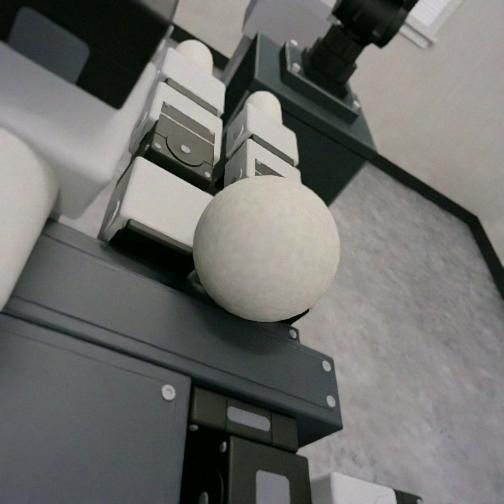

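Request:
move --arm1 '{"joints":{"hand_speed":-0.9,"hand_index_mcp":-0.20}}' --arm2 '{"joints":{"hand_speed":-0.85,"hand_ring_mcp":0.75,"hand_ring_pip":0.576,"hand_ring_dip":0.696}}' --arm3 '{"joints":{"hand_index_mcp":-0.16,"hand_thumb_mcp":0.28,"joint1_rad":1.460,"joint2_rad":2.29,"joint3_rad":2.40,"joint4_rad":-1.40,"joint5_rad":1.565,"joint6_rad":-1.86},"min_time_s":5}' --cameras '["arm1_cam_wrist","arm2_cam_wrist","arm3_cam_wrist"]'

Scene clock: 1356.70 s.
Joint torques (N m): arm1=[2.08 -15.85 6.32 0.61 -1.19 -0.02] | arm2=[0.67 -18.78 6.38 2.85 -0.14 -0.21] | arm3=[1.08 -21.42 12.44 1.16 1.09 -0.09]
Heat: arm1: hottest joint2_rad 36 °C; arm2: hottest joint2_rad 38 °C; arm3: hottest joint3_rad 33 °C.
move: arm1 done; arm2 done; arm3 done
Joint velocities: within noise
arm1.joint_positions: joint1_rad=+0.013 joint2_rad=+1.921 joint3_rad=+1.261 joint4_rad=-0.899 joint5_rad=-1.523 joint6_rad=+1.626 hand_index_mcp=-0.200 hand_index_abd=-0.104 hand_index_pip=-0.423 hand_index_dip=+0.693 hand_middle_mcp=+0.746 hand_middle_abd=+0.000 hand_middle_pip=+0.576 hand_middle_dip=+0.696 hand_ring_mcp=+0.747 hand_ring_abd=+0.000 hand_ring_pip=+0.576 hand_ring_dip=+0.696 hand_thumb_cmc=-0.569 hand_thumb_axl=+0.678 hand_thumb_mcp=+0.339 hand_thumb_ipl=+0.169 hand_current_limit=+0.400 hand_speed=-0.900
arm1.joint_status: all done
arm1.hand_state: goal,goal,goal,goal,goal,goal,goal,goal,goal,goal,goal,goal,goal,goal,goal,goal
arm1.index_mcp_current_ma: 0
arm1.index_abd_current_ma: 0
arm1.index_pip_current_ma: -1
arm1.index_dip_current_ma: 0
arm1.middle_mcp_current_ma: -4
arm1.middle_abd_current_ma: 0
arm1.middle_pip_current_ma: 0
arm1.middle_dip_current_ma: 0
arm1.ring_mcp_current_ma: -3
arm1.ring_abd_current_ma: 0
arm1.ring_pip_current_ma: 0
arm1.ring_dip_current_ma: 0
arm1.thumb_cmc_current_ma: 0
arm1.thumb_axl_current_ma: 0
arm1.thumb_mcp_current_ma: 0
arm1.thumb_ipl_current_ma: 0
arm1.hand_goal_index_mcp: -0.200
arm1.hand_goal_index_abd: -0.106
arm1.hand_goal_index_pip: -0.420
arm1.hand_goal_index_dip: 0.696
arm1.hand_goal_middle_mcp: 0.754
arm1.hand_goal_middle_abd: 0.000
arm1.hand_goal_middle_pip: 0.576
arm1.hand_goal_middle_dip: 0.696
arm1.hand_goal_ring_mcp: 0.754
arm1.hand_goal_ring_abd: 0.000
arm1.hand_goal_ring_pip: 0.576
arm1.hand_goal_ring_dip: 0.696
arm1.hand_goal_thumb_cmc: -0.570
arm1.hand_goal_thumb_axl: 0.678
arm1.hand_goal_thumb_mcp: 0.340
arm1.hand_goal_thumb_ipl: 0.168
arm1.hand: x=-1.7964 y=+0.5726 z=+0.8931 quat_wxyz=(-0.449, +0.503, +0.524, -0.520) (m; scene frame)
arm1.hand_target: x=-1.8033 y=+0.5695 z=+0.8865 quat_wxyz=(-0.444, +0.501, +0.526, -0.525) (m; scene frame)
arm1.hand_status: not commanded
arm2.joint_positions: joint1_rad=-1.476 joint2_rad=+2.358 joint3_rad=+1.677 joint4_rad=+0.798 joint5_rad=+0.001 joint6_rad=+0.122 hand_index_mcp=+0.759 hand_index_abd=+0.003 hand_index_pip=+0.576 hand_index_dip=+0.694 hand_middle_mcp=+0.758 hand_middle_abd=-0.003 hand_middle_pip=+0.576 hand_middle_dip=+0.694 hand_ring_mcp=+0.759 hand_ring_abd=+0.002 hand_ring_pip=+0.576 hand_ring_dip=+0.693 hand_thumb_cmc=+0.723 hand_thumb_axl=+0.677 hand_thumb_mcp=+0.226 hand_thumb_ipl=+0.168 hand_current_limit=+0.400 hand_speed=-0.850
arm2.joint_status: all done
arm2.hand_state: goal,goal,goal,goal,goal,goal,goal,goal,goal,goal,goal,goal,goal,goal,goal,goal
arm2.index_mcp_current_ma: 41
arm2.index_abd_current_ma: 11
arm2.index_pip_current_ma: -1
arm2.index_dip_current_ma: -10
arm2.middle_mcp_current_ma: 37
arm2.middle_abd_current_ma: -11
arm2.middle_pip_current_ma: -1
arm2.middle_dip_current_ma: -10
arm2.ring_mcp_current_ma: 43
arm2.ring_abd_current_ma: 7
arm2.ring_pip_current_ma: -1
arm2.ring_dip_current_ma: -12
arm2.thumb_cmc_current_ma: 40
arm2.thumb_axl_current_ma: -4
arm2.thumb_mcp_current_ma: -2
arm2.thumb_ipl_current_ma: -2
arm2.hand_goal_index_mcp: 0.750
arm2.hand_goal_index_abd: 0.000
arm2.hand_goal_index_pip: 0.576
arm2.hand_goal_index_dip: 0.696
arm2.hand_goal_middle_mcp: 0.750
arm2.hand_goal_middle_abd: 0.000
arm2.hand_goal_middle_pip: 0.576
arm2.hand_goal_middle_dip: 0.696
arm2.hand_goal_ring_mcp: 0.750
arm2.hand_goal_ring_abd: 0.000
arm2.hand_goal_ring_pip: 0.576
arm2.hand_goal_ring_dip: 0.696
arm2.hand_goal_thumb_cmc: 0.714
arm2.hand_goal_thumb_axl: 0.678
arm2.hand_goal_thumb_mcp: 0.226
arm2.hand_goal_thumb_ipl: 0.168
arm2.hand: x=+0.8546 y=+0.0687 z=+1.0397 quat_wxyz=(+0.450, +0.468, +0.479, +0.590) (m; scene frame)
arm2.hand_target: x=+0.8541 y=+0.0573 z=+1.0358 quat_wxyz=(+0.459, +0.466, +0.475, +0.588) (m; scene frame)
arm2.hand_status: not commanded
arm3.joint_positions: joint1_rad=+1.463 joint2_rad=+2.269 joint3_rad=+2.349 joint4_rad=-1.412 joint5_rad=+1.565 joint6_rad=-1.853 hand_index_mcp=-0.161 hand_index_abd=-0.107 hand_index_pip=+0.065 hand_index_dip=+0.699 hand_middle_mcp=+0.972 hand_middle_abd=-0.001 hand_middle_pip=+0.576 hand_middle_dip=+0.696 hand_ring_mcp=+0.972 hand_ring_abd=-0.001 hand_ring_pip=+0.576 hand_ring_dip=+0.696 hand_thumb_cmc=-0.568 hand_thumb_axl=+0.680 hand_thumb_mcp=+0.282 hand_thumb_ipl=+0.170 hand_current_limit=+0.400 hand_speed=-0.600
arm3.joint_status: all done
arm3.hand_state: goal,goal,goal,goal,goal,goal,goal,goal,goal,goal,goal,goal,goal,goal,goal,goal
arm3.index_mcp_current_ma: 0
arm3.index_abd_current_ma: 0
arm3.index_pip_current_ma: 1
arm3.index_dip_current_ma: 1
arm3.middle_mcp_current_ma: -4
arm3.middle_abd_current_ma: 0
arm3.middle_pip_current_ma: 0
arm3.middle_dip_current_ma: 0
arm3.ring_mcp_current_ma: -5
arm3.ring_abd_current_ma: 0
arm3.ring_pip_current_ma: 0
arm3.ring_dip_current_ma: 0
arm3.thumb_cmc_current_ma: 0
arm3.thumb_axl_current_ma: 0
arm3.thumb_mcp_current_ma: 0
arm3.thumb_ipl_current_ma: 1
arm3.hand_goal_index_mcp: -0.160
arm3.hand_goal_index_abd: -0.106
arm3.hand_goal_index_pip: 0.062
arm3.hand_goal_index_dip: 0.696
arm3.hand_goal_middle_mcp: 0.980
arm3.hand_goal_middle_abd: 0.000
arm3.hand_goal_middle_pip: 0.576
arm3.hand_goal_middle_dip: 0.696
arm3.hand_goal_ring_mcp: 0.980
arm3.hand_goal_ring_abd: 0.000
arm3.hand_goal_ring_pip: 0.576
arm3.hand_goal_ring_dip: 0.696
arm3.hand_goal_thumb_cmc: -0.570
arm3.hand_goal_thumb_axl: 0.678
arm3.hand_goal_thumb_mcp: 0.280
arm3.hand_goal_thumb_ipl: 0.168
arm3.hand: x=+0.8560 y=+0.1251 z=+1.0744 quat_wxyz=(+0.705, -0.709, -0.005, -0.025) (m; scene frame)
arm3.hand_target: x=+0.8467 y=+0.1279 z=+1.0812 quat_wxyz=(+0.705, -0.709, +0.009, -0.014) (m; scene frame)
arm3.hand_status: not commanded
pictures: arm1_cam_wrist, arm2_cam_wrist, arm3_cam_wrist
camera_calibration:
arm1_cam_wrist: T_world_to_cam=[[0.046666, -0.800211, -0.5979, 1.11447], [0.751214, -0.366407, 0.54902, 1.02085], [-0.658407, -0.474772, 0.584031, -1.30977], [0, 0, 0, 1]] pos_world=[-1.68125, 0.644023, 0.870818]
arm2_cam_wrist: T_world_to_cam=[[0.0769231, -0.865324, 0.495275, -0.487592], [-0.604358, -0.435554, -0.667116, 1.19003], [0.792991, -0.248007, -0.55647, 0.0463577], [0, 0, 0, 1]] pos_world=[0.719949, 0.107894, 1.06118]
arm3_cam_wrist: T_world_to_cam=[[-0.767007, 0.0127952, -0.641511, 1.37666], [-0.445044, -0.730821, 0.51753, -0.132477], [-0.462208, 0.68245, 0.566239, -0.173939], [0, 0, 0, 1]] pos_world=[0.916554, 0.00427313, 1.05019]

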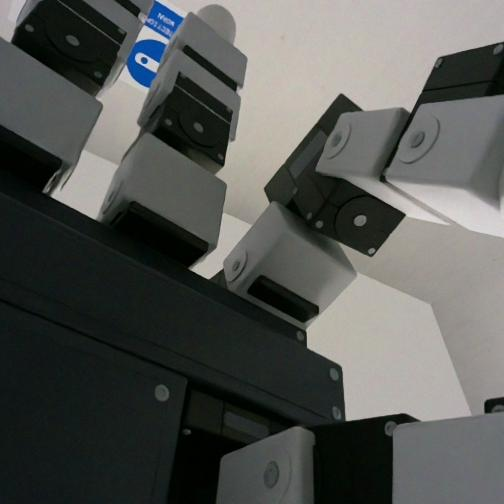

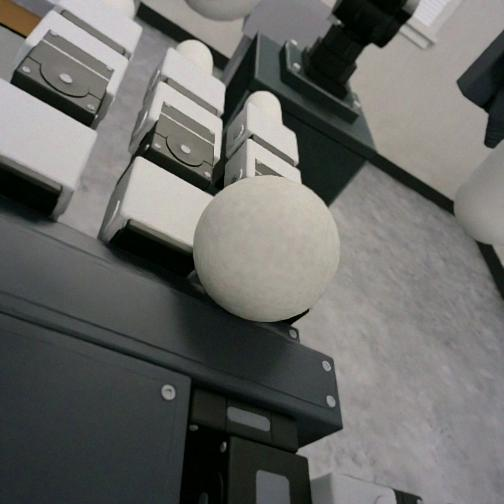

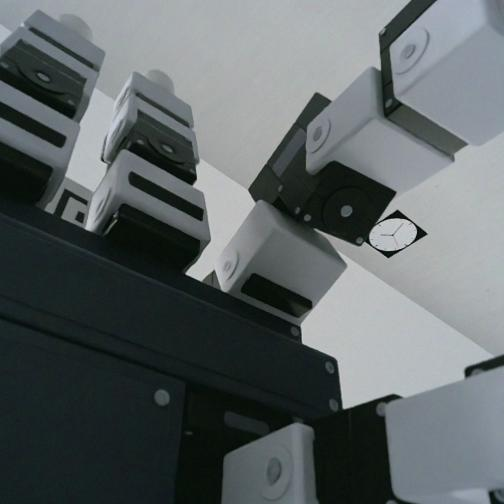

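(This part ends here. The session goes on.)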